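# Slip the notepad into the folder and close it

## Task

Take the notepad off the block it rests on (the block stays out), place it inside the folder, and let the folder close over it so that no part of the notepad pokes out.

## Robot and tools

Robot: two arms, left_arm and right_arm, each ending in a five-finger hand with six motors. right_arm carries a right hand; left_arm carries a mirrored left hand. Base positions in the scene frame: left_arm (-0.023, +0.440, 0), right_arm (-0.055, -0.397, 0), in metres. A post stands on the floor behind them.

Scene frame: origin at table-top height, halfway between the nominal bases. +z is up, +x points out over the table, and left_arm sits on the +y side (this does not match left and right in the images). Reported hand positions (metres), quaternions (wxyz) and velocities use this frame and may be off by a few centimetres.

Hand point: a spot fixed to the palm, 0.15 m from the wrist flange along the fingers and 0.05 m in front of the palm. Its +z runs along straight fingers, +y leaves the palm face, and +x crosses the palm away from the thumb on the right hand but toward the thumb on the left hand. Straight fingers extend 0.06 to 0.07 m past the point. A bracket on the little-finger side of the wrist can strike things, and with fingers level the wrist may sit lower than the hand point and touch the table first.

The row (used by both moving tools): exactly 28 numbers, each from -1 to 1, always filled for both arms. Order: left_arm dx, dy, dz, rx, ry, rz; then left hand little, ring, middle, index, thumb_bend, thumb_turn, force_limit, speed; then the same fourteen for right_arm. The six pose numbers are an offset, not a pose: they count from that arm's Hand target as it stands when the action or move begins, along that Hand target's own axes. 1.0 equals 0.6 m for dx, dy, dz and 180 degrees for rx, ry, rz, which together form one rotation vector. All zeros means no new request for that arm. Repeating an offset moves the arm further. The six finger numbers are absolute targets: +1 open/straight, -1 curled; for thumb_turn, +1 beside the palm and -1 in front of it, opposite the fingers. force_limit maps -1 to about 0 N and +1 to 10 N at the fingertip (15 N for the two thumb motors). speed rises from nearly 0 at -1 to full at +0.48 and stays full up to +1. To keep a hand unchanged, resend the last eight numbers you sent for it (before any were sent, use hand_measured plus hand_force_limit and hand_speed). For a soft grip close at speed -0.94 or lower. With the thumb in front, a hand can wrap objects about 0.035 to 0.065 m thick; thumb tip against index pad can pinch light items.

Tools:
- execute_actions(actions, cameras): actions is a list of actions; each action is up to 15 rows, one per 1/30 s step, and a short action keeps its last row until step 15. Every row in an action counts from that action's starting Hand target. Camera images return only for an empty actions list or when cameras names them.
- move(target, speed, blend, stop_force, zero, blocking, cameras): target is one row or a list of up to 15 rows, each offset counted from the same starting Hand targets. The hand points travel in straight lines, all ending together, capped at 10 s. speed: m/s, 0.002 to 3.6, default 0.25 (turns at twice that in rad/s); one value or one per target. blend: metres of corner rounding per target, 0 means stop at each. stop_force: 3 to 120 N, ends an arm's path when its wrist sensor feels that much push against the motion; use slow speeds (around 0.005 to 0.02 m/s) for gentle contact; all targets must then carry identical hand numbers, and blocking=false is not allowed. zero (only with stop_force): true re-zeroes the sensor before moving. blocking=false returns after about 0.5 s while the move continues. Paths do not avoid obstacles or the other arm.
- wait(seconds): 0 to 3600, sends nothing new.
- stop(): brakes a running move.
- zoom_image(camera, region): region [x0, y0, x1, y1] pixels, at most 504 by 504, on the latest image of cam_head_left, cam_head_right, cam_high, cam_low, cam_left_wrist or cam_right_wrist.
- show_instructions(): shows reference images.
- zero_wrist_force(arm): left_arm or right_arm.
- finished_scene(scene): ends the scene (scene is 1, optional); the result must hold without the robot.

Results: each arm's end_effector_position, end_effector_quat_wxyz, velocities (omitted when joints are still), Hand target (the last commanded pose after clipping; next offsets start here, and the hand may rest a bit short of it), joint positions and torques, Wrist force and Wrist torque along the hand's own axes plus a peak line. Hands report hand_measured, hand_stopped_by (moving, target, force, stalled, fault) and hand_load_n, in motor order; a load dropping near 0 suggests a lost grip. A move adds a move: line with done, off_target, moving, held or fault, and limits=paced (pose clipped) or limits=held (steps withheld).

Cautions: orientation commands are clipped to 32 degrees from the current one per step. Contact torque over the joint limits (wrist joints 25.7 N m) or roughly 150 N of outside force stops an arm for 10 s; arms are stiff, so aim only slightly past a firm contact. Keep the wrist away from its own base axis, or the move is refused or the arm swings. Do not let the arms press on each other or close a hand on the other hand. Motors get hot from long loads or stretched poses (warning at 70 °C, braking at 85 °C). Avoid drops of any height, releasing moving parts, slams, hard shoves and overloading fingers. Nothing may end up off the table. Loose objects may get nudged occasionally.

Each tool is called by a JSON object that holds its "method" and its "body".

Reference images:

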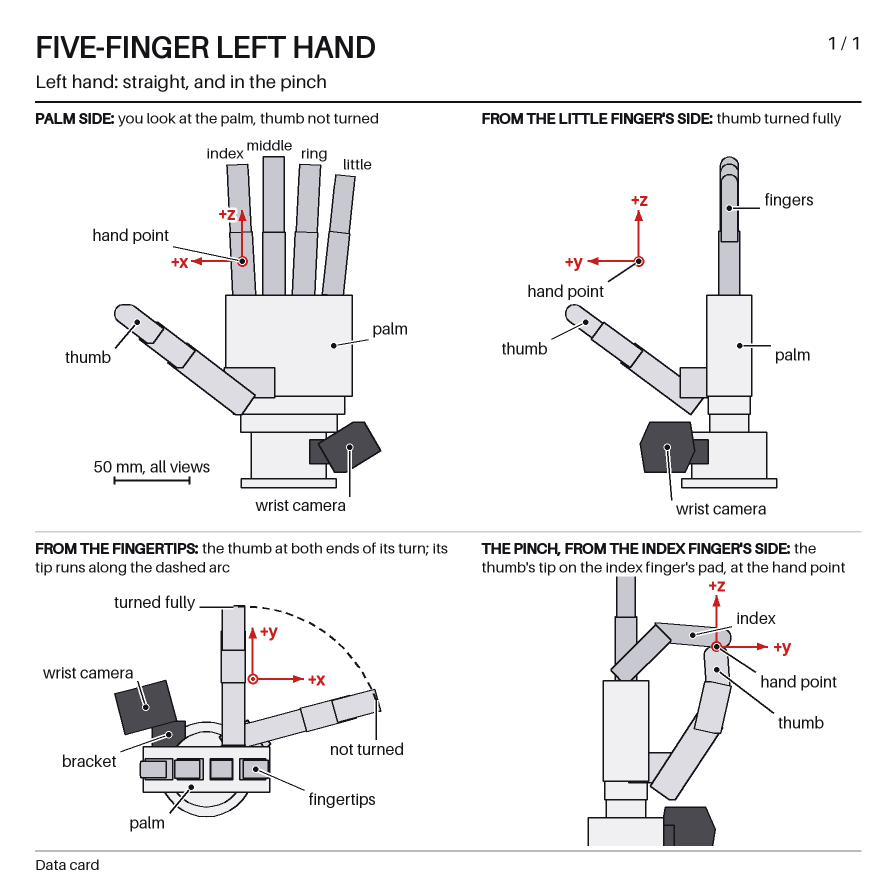

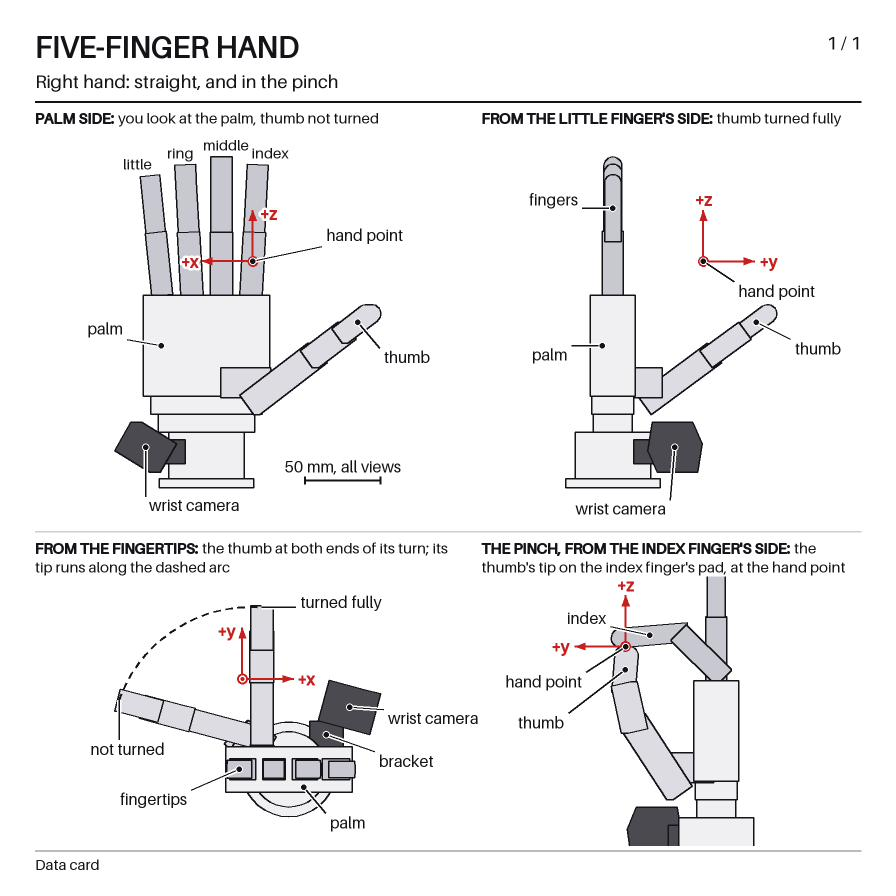

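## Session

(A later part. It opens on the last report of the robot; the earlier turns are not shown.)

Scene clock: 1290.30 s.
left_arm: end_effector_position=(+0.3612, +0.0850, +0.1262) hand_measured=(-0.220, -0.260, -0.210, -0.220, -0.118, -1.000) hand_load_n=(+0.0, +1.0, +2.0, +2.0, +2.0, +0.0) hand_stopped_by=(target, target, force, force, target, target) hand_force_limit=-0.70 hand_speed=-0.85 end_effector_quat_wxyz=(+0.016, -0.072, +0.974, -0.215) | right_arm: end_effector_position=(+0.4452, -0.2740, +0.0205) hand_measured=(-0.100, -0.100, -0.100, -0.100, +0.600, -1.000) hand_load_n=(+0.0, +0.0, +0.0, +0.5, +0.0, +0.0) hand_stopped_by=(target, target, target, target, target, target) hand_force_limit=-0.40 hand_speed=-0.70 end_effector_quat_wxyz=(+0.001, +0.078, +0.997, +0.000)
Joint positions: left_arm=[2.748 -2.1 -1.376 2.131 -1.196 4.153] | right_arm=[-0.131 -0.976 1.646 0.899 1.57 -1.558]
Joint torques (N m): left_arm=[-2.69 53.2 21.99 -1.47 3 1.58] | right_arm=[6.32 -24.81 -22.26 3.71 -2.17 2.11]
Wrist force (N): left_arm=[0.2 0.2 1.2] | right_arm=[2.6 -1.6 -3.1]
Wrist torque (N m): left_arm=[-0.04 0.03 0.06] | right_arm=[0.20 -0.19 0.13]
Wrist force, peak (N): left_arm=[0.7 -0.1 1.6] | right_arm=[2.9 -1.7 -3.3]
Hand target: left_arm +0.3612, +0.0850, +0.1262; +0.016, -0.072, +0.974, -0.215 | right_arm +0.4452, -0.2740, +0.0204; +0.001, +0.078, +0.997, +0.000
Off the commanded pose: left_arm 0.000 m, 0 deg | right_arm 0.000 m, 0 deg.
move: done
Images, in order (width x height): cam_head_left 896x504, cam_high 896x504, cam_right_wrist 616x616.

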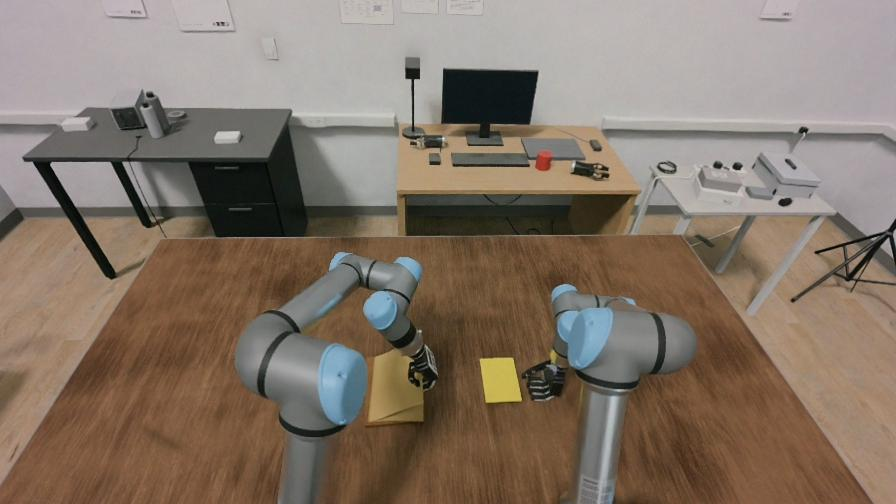

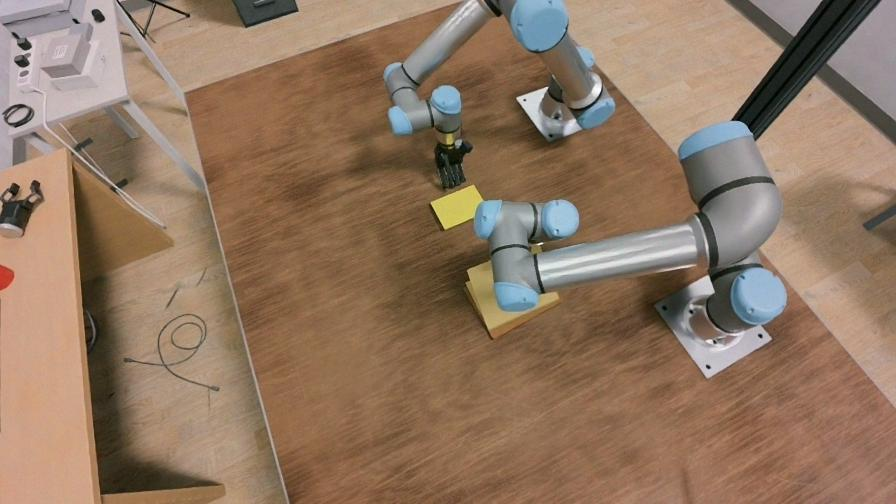

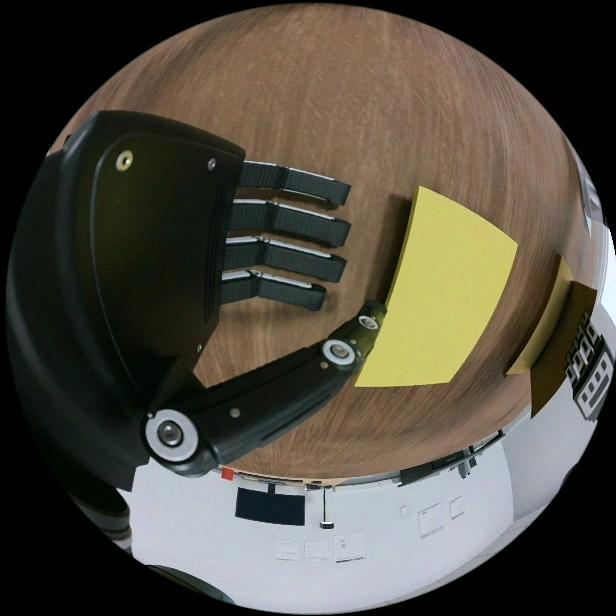

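{"method": "wait", "body": {"seconds": 0.2, "cameras": ["cam_low","cam_left_wrist","cam_head_left"]}}

{"method": "zoom_image", "body": {"camera": "cam_low", "region": [440, 180, 600, 300]}}

{"method": "zoom_image", "body": {"camera": "cam_head_left", "region": [350, 330, 530, 440]}}

Scene clock: 1298.33 s.
left_arm: end_effector_position=(+0.3612, +0.0850, +0.1262) hand_measured=(-0.220, -0.260, -0.210, -0.220, -0.118, -1.000) hand_load_n=(+0.0, +0.5, +1.5, +1.5, +1.5, +0.0) hand_stopped_by=(target, target, force, force, target, target) hand_force_limit=-0.70 hand_speed=-0.85 end_effector_quat_wxyz=(+0.016, -0.072, +0.974, -0.215) | right_arm: end_effector_position=(+0.4452, -0.2740, +0.0204) hand_measured=(-0.100, -0.100, -0.100, -0.100, +0.600, -1.000) hand_load_n=(+0.0, +0.0, +0.0, +0.0, +0.0, +0.0) hand_stopped_by=(target, target, target, target, target, target) hand_force_limit=-0.40 hand_speed=-0.70 end_effector_quat_wxyz=(+0.001, +0.078, +0.997, +0.000)
Joint positions: left_arm=[2.748 -2.1 -1.376 2.131 -1.196 4.153] | right_arm=[-0.131 -0.976 1.646 0.899 1.57 -1.558]
Joint torques (N m): left_arm=[-2.76 52.79 21.78 -1.54 2.87 1.54] | right_arm=[6.13 -23.18 -21.22 3.89 -2.06 2.39]
Wrist force (N): left_arm=[0.6 0.0 1.3] | right_arm=[2.3 -2.1 -3.2]
Wrist torque (N m): left_arm=[-0.07 -0.02 0.09] | right_arm=[0.14 -0.16 0.11]
Wrist force, peak (N): left_arm=[0.1 0.0 1.8] | right_arm=[2.7 -2.3 -3.2]
Hand target: left_arm +0.3612, +0.0850, +0.1262; +0.016, -0.072, +0.974, -0.215 | right_arm +0.4452, -0.2740, +0.0204; +0.001, +0.078, +0.997, +0.000
Off the commanded pose: left_arm 0.000 m, 0 deg | right_arm 0.000 m, 0 deg.
wait: 0.20 s; at rest from the start
Images, in order (width x height): cam_head_left 896x504, cam_low 896x504, cam_left_wrist 616x616.

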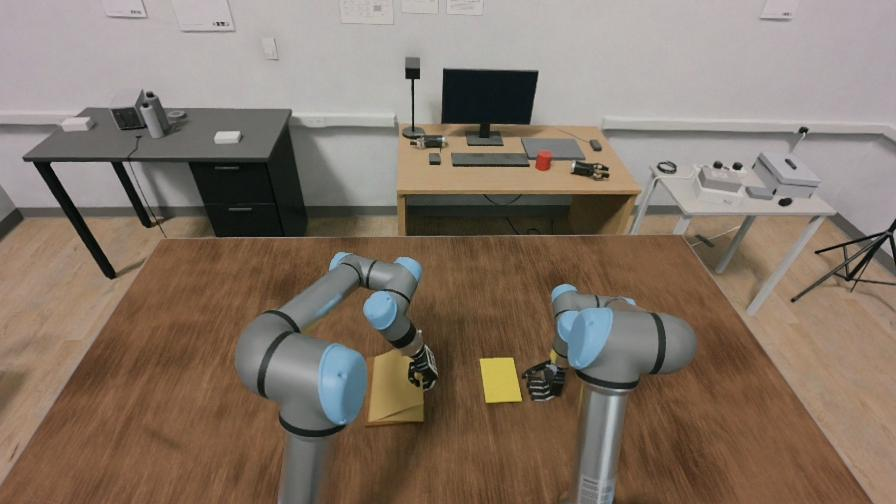

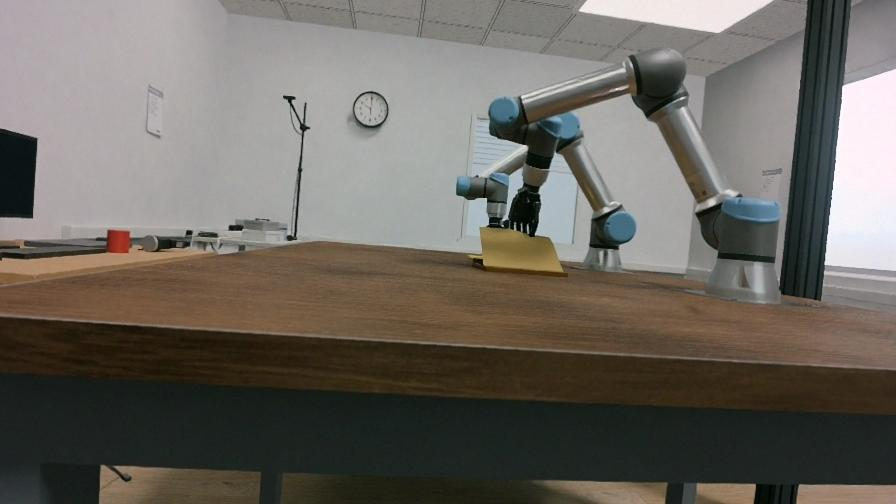

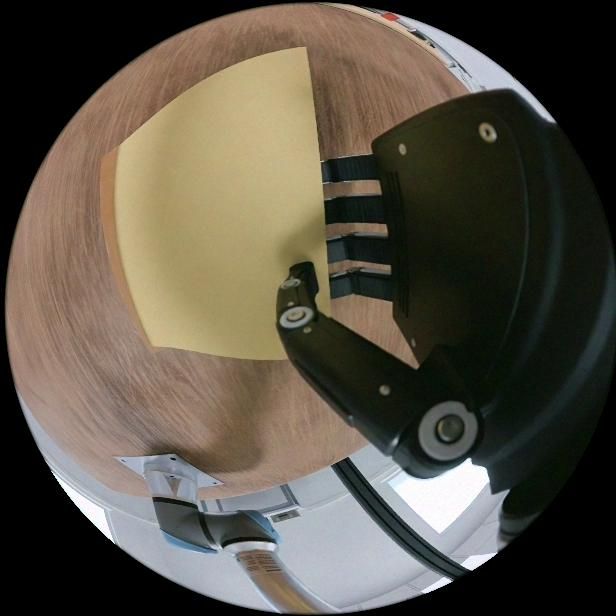

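Scaled by 3.150.

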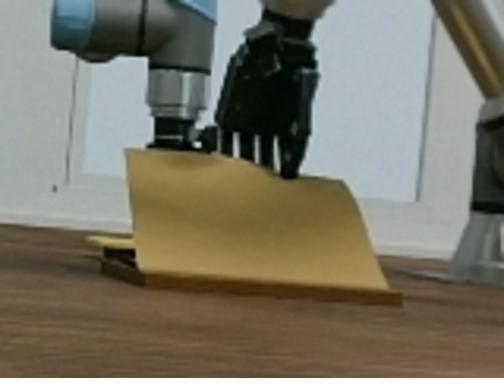

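Scaled by 2.800.

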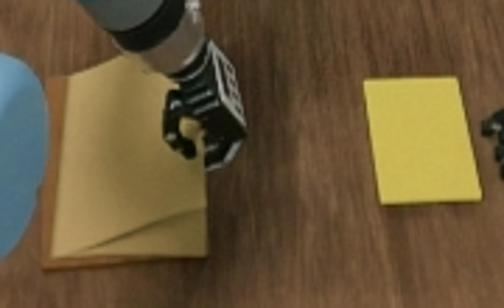

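{"method": "move", "body": {"target": [0,0,0,0,0,0,-0.22,-0.26,-0.26,-0.22,-0.12,-1,-0.7,-0.85,-0.0335,0.012,0,0,0,-0.0556,-0.1,-0.1,-0.1,-0.1,0.6,-1,-0.4,-0.7], "speed": 0.06, "cameras": ["cam_right_wrist"]}}

Scene clock: 1309.07 s.
left_arm: end_effector_position=(+0.3612, +0.0850, +0.1262) hand_measured=(-0.220, -0.260, -0.210, -0.220, -0.118, -1.000) hand_load_n=(+0.0, +1.0, +2.0, +1.5, +2.0, +0.0) hand_stopped_by=(target, target, force, force, target, target) hand_force_limit=-0.70 hand_speed=-0.85 end_effector_quat_wxyz=(+0.016, -0.072, +0.974, -0.215) | right_arm: end_effector_position=(+0.4661, -0.2700, +0.0203) hand_measured=(-0.100, -0.100, -0.100, -0.100, +0.600, -1.000) hand_load_n=(+0.0, +0.0, +0.0, +0.0, -0.5, +0.0) hand_stopped_by=(target, target, target, target, target, target) hand_force_limit=-0.40 hand_speed=-0.70 end_effector_quat_wxyz=(+0.001, -0.010, +1.000, +0.000) end_effector_velocity=(+0.000, +0.000, +0.000) end_effector_angular_velocity=(-0.001, +0.000, -0.005)
Joint positions: left_arm=[2.748 -2.1 -1.376 2.131 -1.196 4.153] | right_arm=[-0.126 -0.916 1.538 0.947 1.57 -1.728]
Joint velocities: left_arm=[within noise] | right_arm=[0 -0.001 0.002 -0.001 0.001 0.005]
Joint torques (N m): left_arm=[-2.75 52.48 21.98 -1.72 2.86 1.57] | right_arm=[3.67 -51.57 -6.59 1.07 0.84 2.33]
Wrist force (N): left_arm=[-0.1 0.1 1.4] | right_arm=[2.1 -1.7 -3.2]
Wrist torque (N m): left_arm=[-0.06 0.08 0.05] | right_arm=[0.18 -0.13 0.16]
Wrist force, peak (N): left_arm=[0.8 -0.4 1.6] | right_arm=[2.6 -2.1 -3.4]
Hand target: left_arm +0.3612, +0.0850, +0.1262; +0.016, -0.072, +0.974, -0.215 | right_arm +0.4661, -0.2700, +0.0204; +0.001, -0.010, +1.000, +0.000
Off the commanded pose: left_arm 0.000 m, 0 deg | right_arm 0.000 m, 0 deg.
move: done

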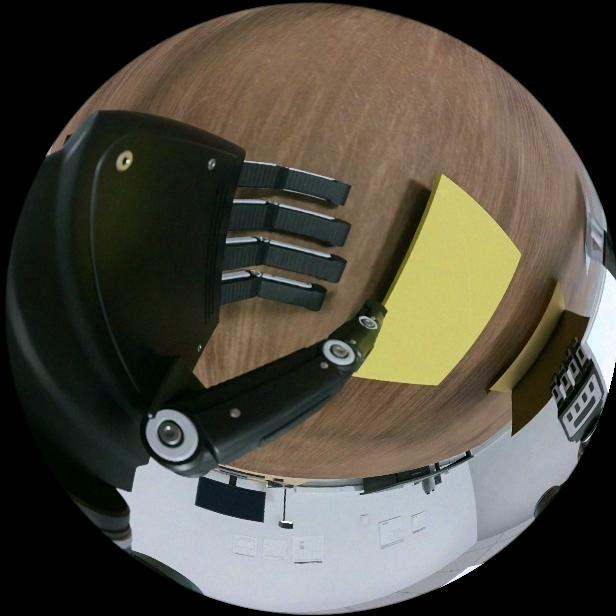

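{"method": "move", "body": {"target": [0,0,0,0,0,0,-0.22,-0.26,-0.26,-0.22,-0.12,-1,-0.7,-0.85,0.01,0.133,0,0,0,0,-0.1,-0.1,-0.1,-0.1,0.6,-1,-0.4,-0.7], "speed": 0.05, "cameras": ["cam_right_wrist","cam_head_left","cam_low"]}}

{"method": "zoom_image", "body": {"camera": "cam_head_left", "region": [350, 330, 560, 440]}}

Scene clock: 1313.33 s.
left_arm: end_effector_position=(+0.3612, +0.0850, +0.1262) hand_measured=(-0.220, -0.260, -0.210, -0.220, -0.118, -1.000) hand_load_n=(+0.0, +0.5, +1.5, +1.5, +2.0, +0.0) hand_stopped_by=(target, target, force, force, target, target) hand_force_limit=-0.70 hand_speed=-0.85 end_effector_quat_wxyz=(+0.016, -0.072, +0.974, -0.215) | right_arm: end_effector_position=(+0.4586, -0.1903, +0.0204) hand_measured=(-0.100, -0.100, -0.100, -0.100, +0.600, -1.000) hand_load_n=(+0.0, +0.0, +0.0, +0.0, +0.0, +0.0) hand_stopped_by=(target, target, target, target, target, target) hand_force_limit=-0.40 hand_speed=-0.70 end_effector_quat_wxyz=(+0.001, -0.010, +1.000, +0.000) end_effector_velocity=(+0.000, -0.002, +0.000) end_effector_angular_velocity=(-0.002, +0.000, +0.003)
Joint positions: left_arm=[2.748 -2.1 -1.376 2.131 -1.196 4.153] | right_arm=[0.038 -0.897 1.504 0.962 1.57 -1.563]
Joint velocities: left_arm=[within noise] | right_arm=[-0.003 -0.001 0.001 0 0.002 -0.006]
Joint torques (N m): left_arm=[-2.9 52.62 21.81 -1.9 2.77 1.59] | right_arm=[-7.07 -39.66 -10.93 2.51 2.05 -3.1]
Wrist force (N): left_arm=[0.4 -0.1 1.3] | right_arm=[2.5 -1.3 -2.8]
Wrist torque (N m): left_arm=[-0.10 0.01 0.08] | right_arm=[0.21 -0.19 0.24]
Wrist force, peak (N): left_arm=[0.7 -0.2 1.6] | right_arm=[2.8 -2.2 -3.5]
Hand target: left_arm +0.3612, +0.0850, +0.1262; +0.016, -0.072, +0.974, -0.215 | right_arm +0.4586, -0.1903, +0.0205; +0.001, -0.010, +1.000, +0.000
Off the commanded pose: left_arm 0.000 m, 0 deg | right_arm 0.000 m, 0 deg.
move: done
Images, in order (width x height): cam_head_left 896x504, cam_low 896x504, cam_right_wrist 616x616.

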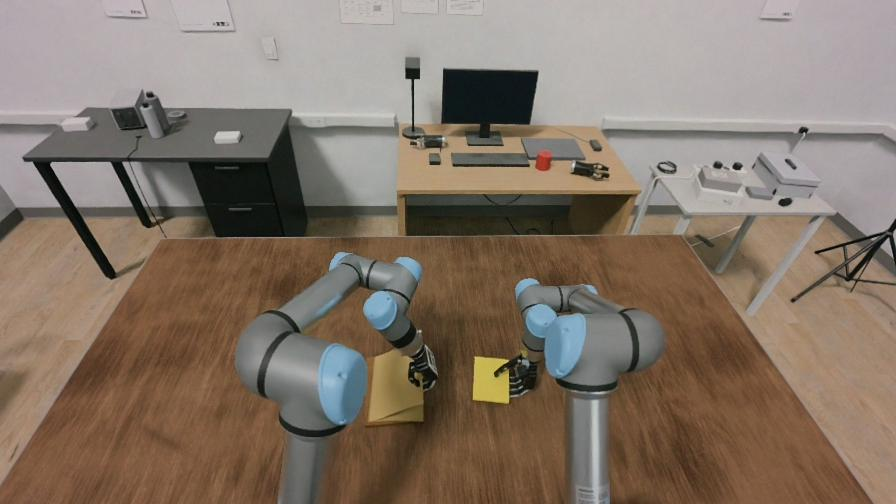

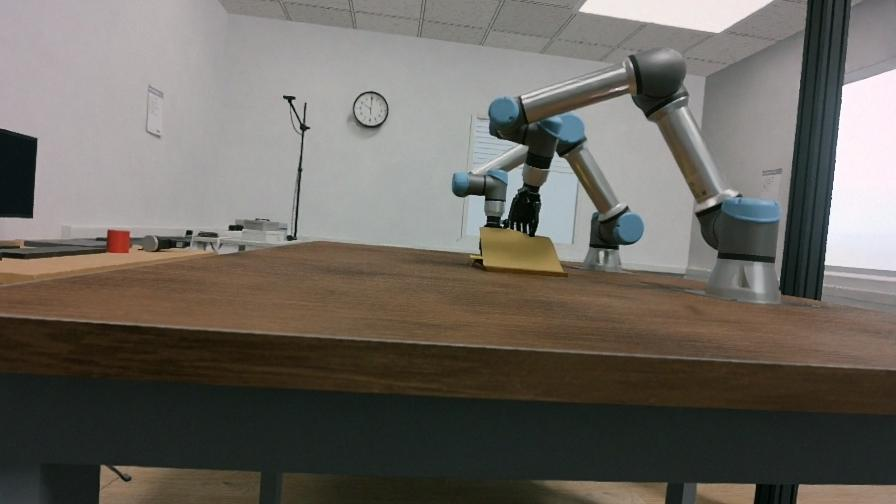

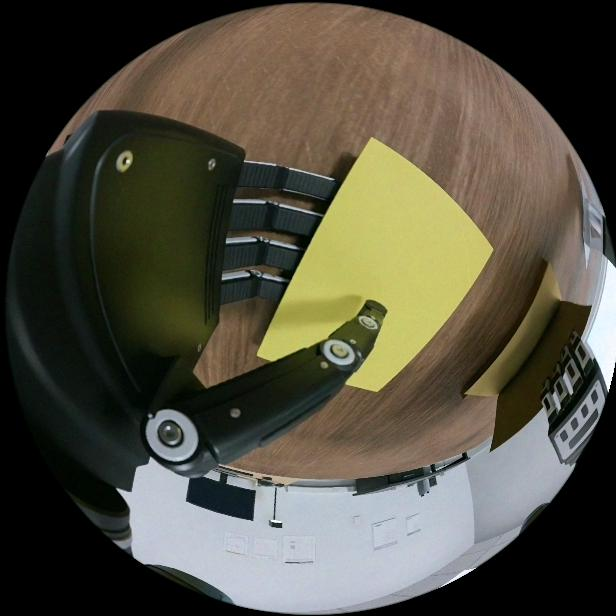

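Scaled by 2.400.

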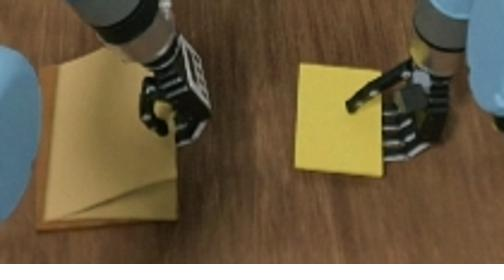

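{"method": "move", "body": {"target": [0,0,0,0,0,0,-0.22,-0.26,-0.26,-0.22,-0.12,-1,-0.7,-0.85,0.0167,0.1853,0,0,0,-0.0444,-0.1,-0.1,-0.1,-0.1,0.6,-1,-0.4,-0.7], "speed": 0.04, "cameras": ["cam_right_wrist","cam_head_left","cam_low"]}}

{"method": "zoom_image", "body": {"camera": "cam_head_left", "region": [350, 330, 560, 440]}}

Scene clock: 1323.03 s.
left_arm: end_effector_position=(+0.3612, +0.0850, +0.1262) hand_measured=(-0.220, -0.260, -0.210, -0.220, -0.118, -1.000) hand_load_n=(+0.0, +0.5, +1.5, +1.5, +1.5, +0.0) hand_stopped_by=(target, target, force, force, target, target) hand_force_limit=-0.70 hand_speed=-0.85 end_effector_quat_wxyz=(+0.016, -0.072, +0.974, -0.215) | right_arm: end_effector_position=(+0.4464, -0.0793, +0.0204) hand_measured=(-0.100, -0.100, -0.100, -0.100, +0.600, -1.000) hand_load_n=(+0.0, +0.0, +0.0, +0.0, -0.5, +0.0) hand_stopped_by=(target, target, target, target, target, target) hand_force_limit=-0.40 hand_speed=-0.70 end_effector_quat_wxyz=(+0.001, -0.079, +0.997, +0.000)
Joint positions: left_arm=[2.748 -2.1 -1.376 2.131 -1.196 4.153] | right_arm=[0.249 -0.819 1.36 1.028 1.571 -1.492]
Joint torques (N m): left_arm=[-2.69 52.19 21.95 -2.15 2.76 1.64] | right_arm=[-6.68 -52.37 -7.46 1.21 2.13 -0.37]
Wrist force (N): left_arm=[0.3 -0.3 1.4] | right_arm=[2.1 -1.3 -3.3]
Wrist torque (N m): left_arm=[-0.12 0.02 0.08] | right_arm=[0.25 -0.10 0.11]
Wrist force, peak (N): left_arm=[0.6 -0.4 1.7] | right_arm=[2.7 -2.2 -3.5]
Hand target: left_arm +0.3612, +0.0850, +0.1262; +0.016, -0.072, +0.974, -0.215 | right_arm +0.4464, -0.0794, +0.0205; +0.001, -0.079, +0.997, +0.000
Off the commanded pose: left_arm 0.000 m, 0 deg | right_arm 0.000 m, 0 deg.
move: done
Images, in order (width x height): cam_head_left 896x504, cam_low 896x504, cam_right_wrist 616x616.

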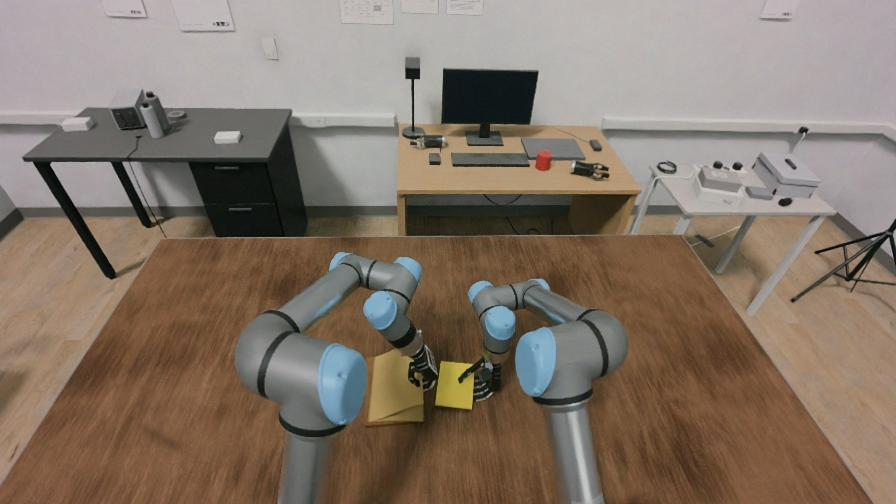

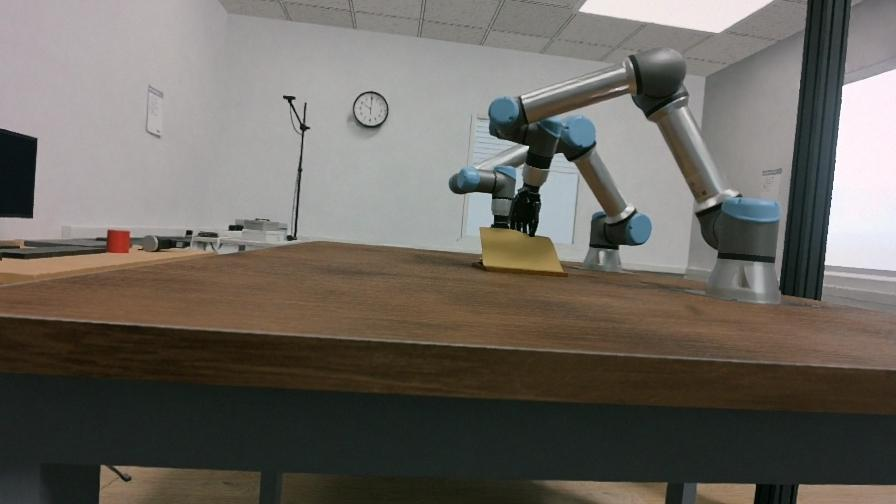

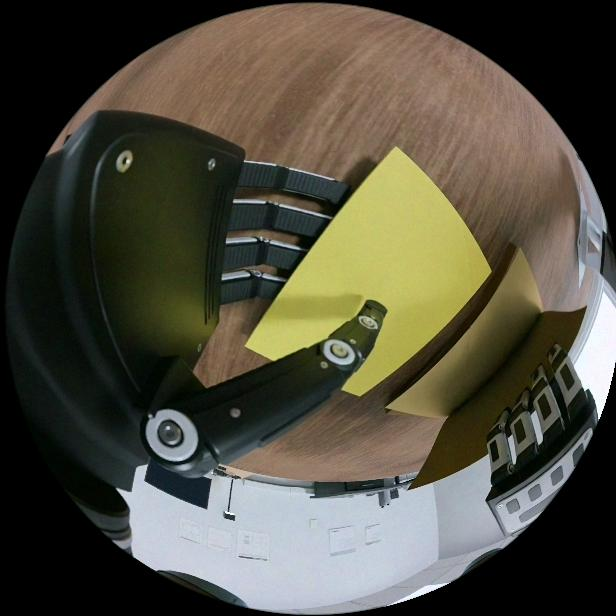

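Scaled by 2.400.

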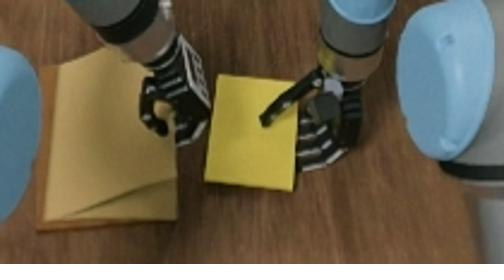

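{"method": "zoom_image", "body": {"camera": "cam_right_wrist", "region": [360, 220, 600, 500]}}

Scaled by 1.800 from the camera's image (finer frame: 880x880).

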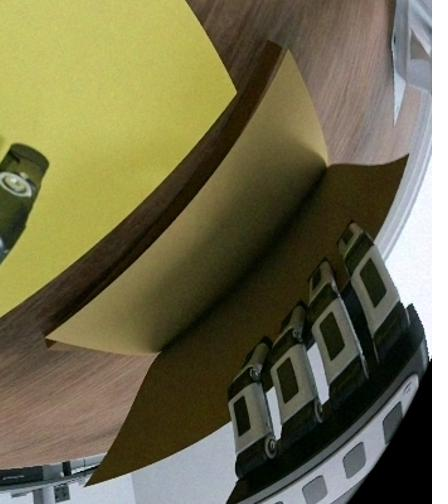

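{"method": "move", "body": {"target": [0,0,0,0,0,0,-0.22,-0.26,-0.26,-0.22,-0.12,-1,-0.7,-0.85,-0.0117,0.0742,0,0,0,0,-0.1,-0.1,-0.1,-0.1,0.6,-1,-0.4,-0.7], "speed": 0.03, "stop_force": 4, "cameras": ["cam_right_wrist","cam_head_left","cam_low"]}}

{"method": "zoom_image", "body": {"camera": "cam_head_left", "region": [350, 330, 560, 440]}}

{"method": "zoom_image", "body": {"camera": "cam_right_wrist", "region": [200, 120, 600, 500]}}

Scene clock: 1334.97 s.
left_arm: end_effector_position=(+0.3612, +0.0850, +0.1262) hand_measured=(-0.220, -0.260, -0.210, -0.220, -0.118, -1.000) hand_load_n=(+0.0, +0.5, +2.0, +1.5, +1.5, +0.0) hand_stopped_by=(target, target, force, force, target, target) hand_force_limit=-0.70 hand_speed=-0.85 end_effector_quat_wxyz=(+0.016, -0.072, +0.974, -0.215) | right_arm: end_effector_position=(+0.4463, -0.0343, +0.0205) hand_measured=(-0.100, -0.100, -0.100, -0.100, +0.600, -1.000) hand_load_n=(+0.0, +0.0, +0.0, +0.0, +0.0, +0.0) hand_stopped_by=(target, target, target, target, target, target) hand_force_limit=-0.40 hand_speed=-0.70 end_effector_quat_wxyz=(+0.001, -0.079, +0.997, +0.000)
Joint positions: left_arm=[2.748 -2.1 -1.376 2.131 -1.196 4.153] | right_arm=[0.33 -0.77 1.269 1.071 1.571 -1.411]
Joint torques (N m): left_arm=[-2.79 51.51 21.58 -2.41 2.64 1.63] | right_arm=[-6.62 -58.04 -8.13 0.83 1.84 -3.1]
Wrist force (N): left_arm=[0.1 -0.2 1.3] | right_arm=[2.2 -1.2 -2.9]
Wrist torque (N m): left_arm=[-0.11 0.05 0.07] | right_arm=[0.25 -0.14 0.18]
Wrist force, peak (N): left_arm=[0.5 -0.3 1.8] | right_arm=[2.6 -2.7 -3.4]
Hand target: left_arm +0.3612, +0.0850, +0.1262; +0.016, -0.072, +0.974, -0.215 | right_arm +0.4463, -0.0343, +0.0206; +0.001, -0.079, +0.997, +0.000
Off the commanded pose: left_arm 0.000 m, 0 deg | right_arm 0.000 m, 0 deg.
move: done
Images, in order (width x height): cam_head_left 896x504, cam_low 896x504, cam_right_wrist 616x616.

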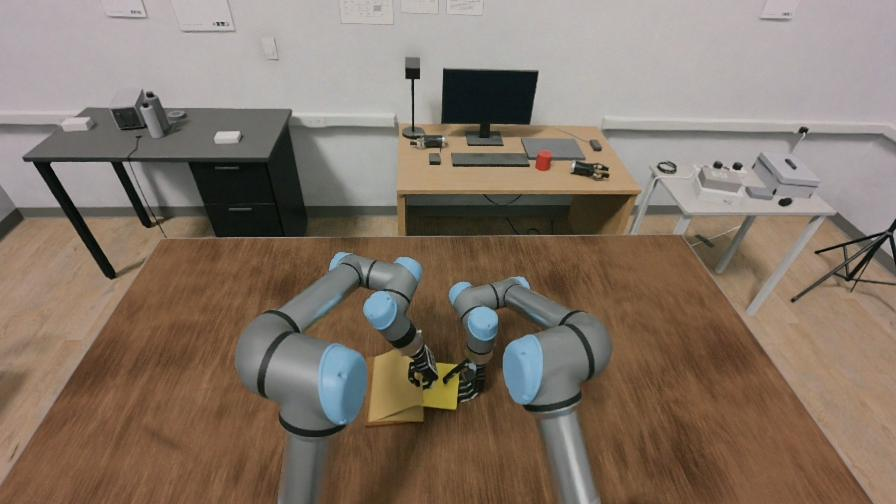

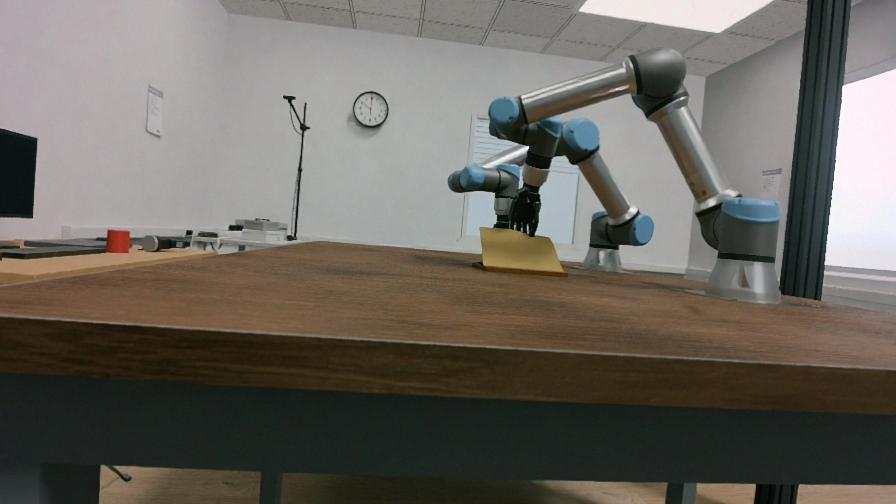

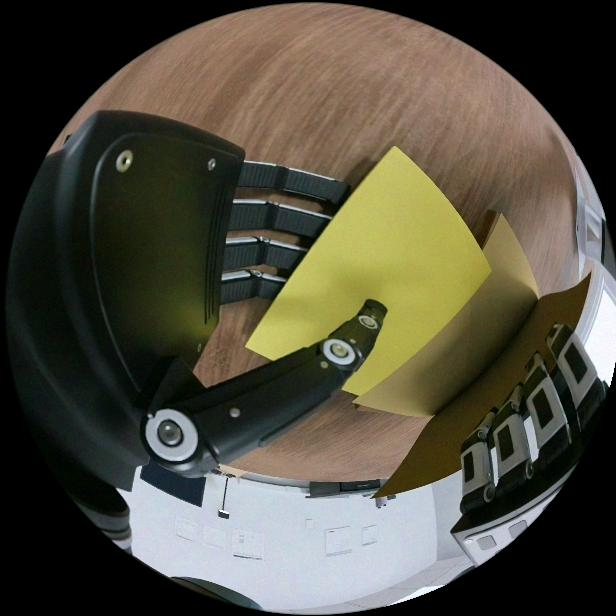

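Scaled by 2.400.

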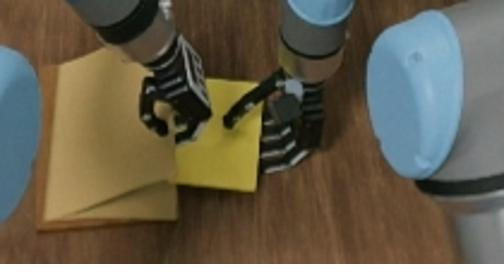

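Scaled by 1.260 from the camera's image (finer frame: 880x880).

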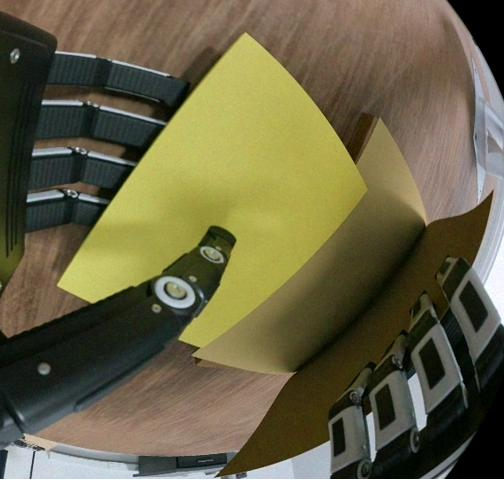

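{"method": "move", "body": {"target": [0,0,0,0,0,0,-0.22,-0.26,-0.26,-0.22,-0.12,-1,-0.7,-0.85,-0.0078,0.0495,0,0,0,0,-0.1,-0.1,-0.1,-0.1,0.6,-1,-0.4,-0.7], "speed": 0.015, "stop_force": 3, "cameras": ["cam_right_wrist","cam_head_left","cam_low"]}}

{"method": "zoom_image", "body": {"camera": "cam_head_left", "region": [350, 330, 560, 440]}}

{"method": "zoom_image", "body": {"camera": "cam_right_wrist", "region": [200, 120, 600, 500]}}

Scene clock: 1341.37 s.
left_arm: end_effector_position=(+0.3612, +0.0850, +0.1262) hand_measured=(-0.220, -0.260, -0.210, -0.220, -0.118, -1.000) hand_load_n=(+0.0, +1.0, +1.5, +1.5, +1.5, +0.0) hand_stopped_by=(target, target, force, force, target, target) hand_force_limit=-0.70 hand_speed=-0.85 end_effector_quat_wxyz=(+0.016, -0.072, +0.974, -0.215) | right_arm: end_effector_position=(+0.4462, -0.0042, +0.0206) hand_measured=(-0.100, -0.100, -0.100, -0.100, +0.600, -1.000) hand_load_n=(+0.0, +0.0, +0.0, +0.0, +0.0, +0.0) hand_stopped_by=(target, target, target, target, target, target) hand_force_limit=-0.40 hand_speed=-0.70 end_effector_quat_wxyz=(+0.001, -0.079, +0.997, +0.000)
Joint positions: left_arm=[2.748 -2.1 -1.376 2.131 -1.196 4.153] | right_arm=[0.38 -0.733 1.198 1.104 1.571 -1.36]
Joint torques (N m): left_arm=[-3.18 51.67 22 -2.71 2.63 1.51] | right_arm=[-6.87 -57.96 -6.87 0.54 1.88 -3.19]
Wrist force (N): left_arm=[0.4 0.0 1.3] | right_arm=[2.6 -2.4 -3.0]
Wrist torque (N m): left_arm=[-0.10 0.01 0.08] | right_arm=[0.16 -0.17 0.12]
Wrist force, peak (N): left_arm=[0.7 -0.1 1.6] | right_arm=[3.0 -3.9 -4.0]
Hand target: left_arm +0.3612, +0.0850, +0.1262; +0.016, -0.072, +0.974, -0.215 | right_arm +0.4462, -0.0042, +0.0206; +0.001, -0.079, +0.997, +0.000
Off the commanded pose: left_arm 0.000 m, 0 deg | right_arm 0.000 m, 0 deg.
move: done
Images, in order (width x height): cam_head_left 896x504, cam_low 896x504, cam_right_wrist 616x616.

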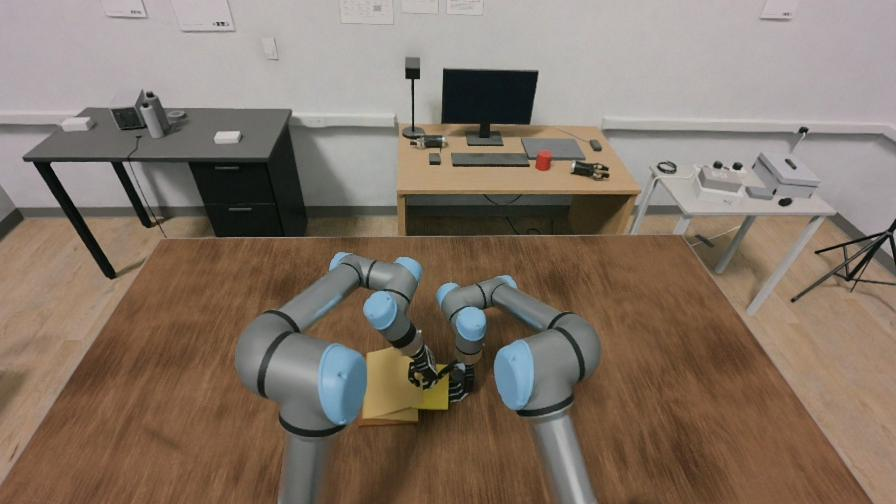

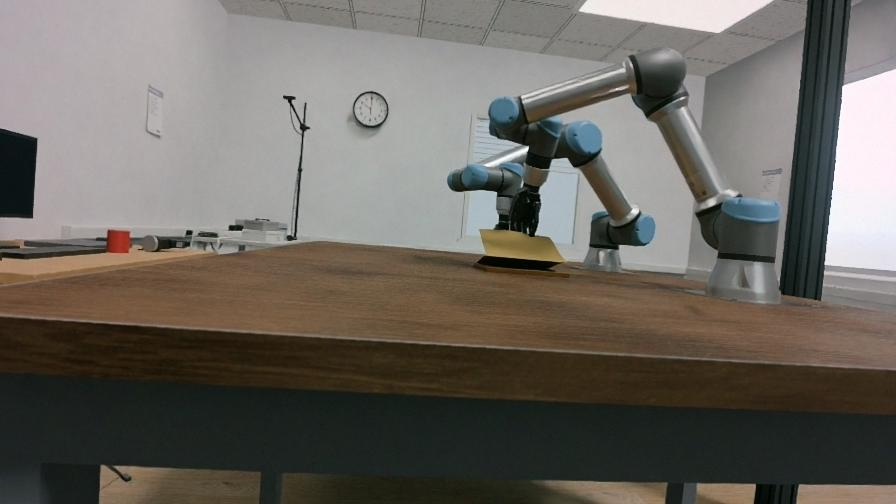

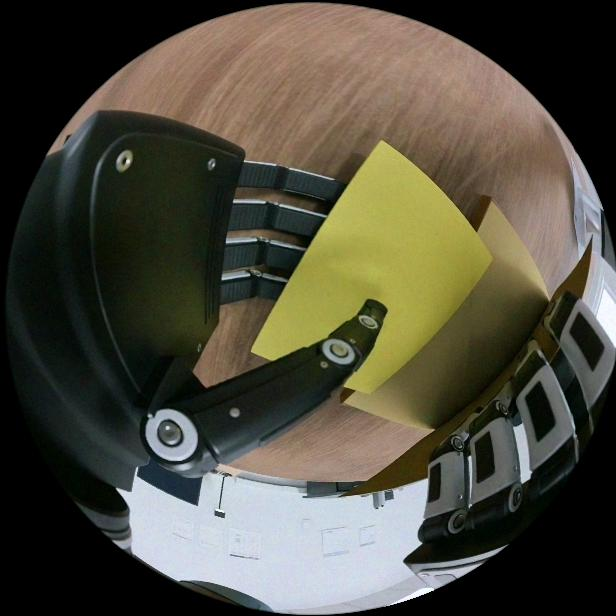

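Scaled by 2.400.

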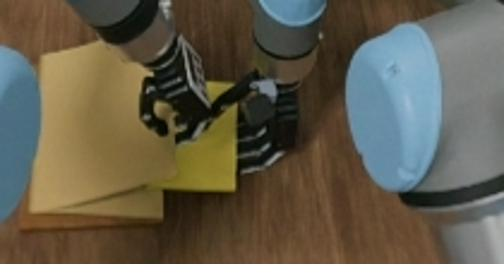

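Scaled by 1.260 from the camera's image (finer frame: 880x880).

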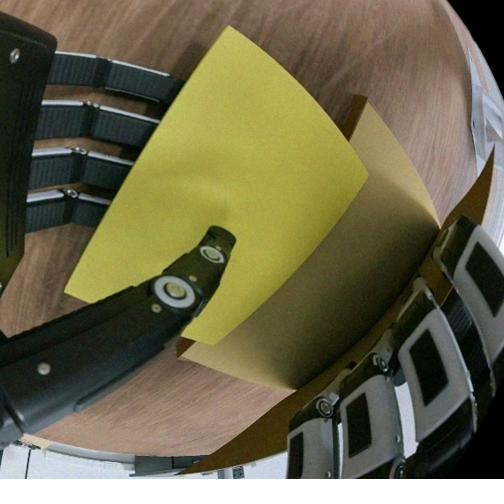

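{"method": "zoom_image", "body": {"camera": "cam_low", "region": [450, 210, 590, 290]}}

Scaled by 3.600.

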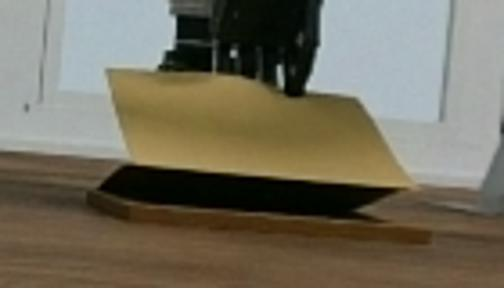

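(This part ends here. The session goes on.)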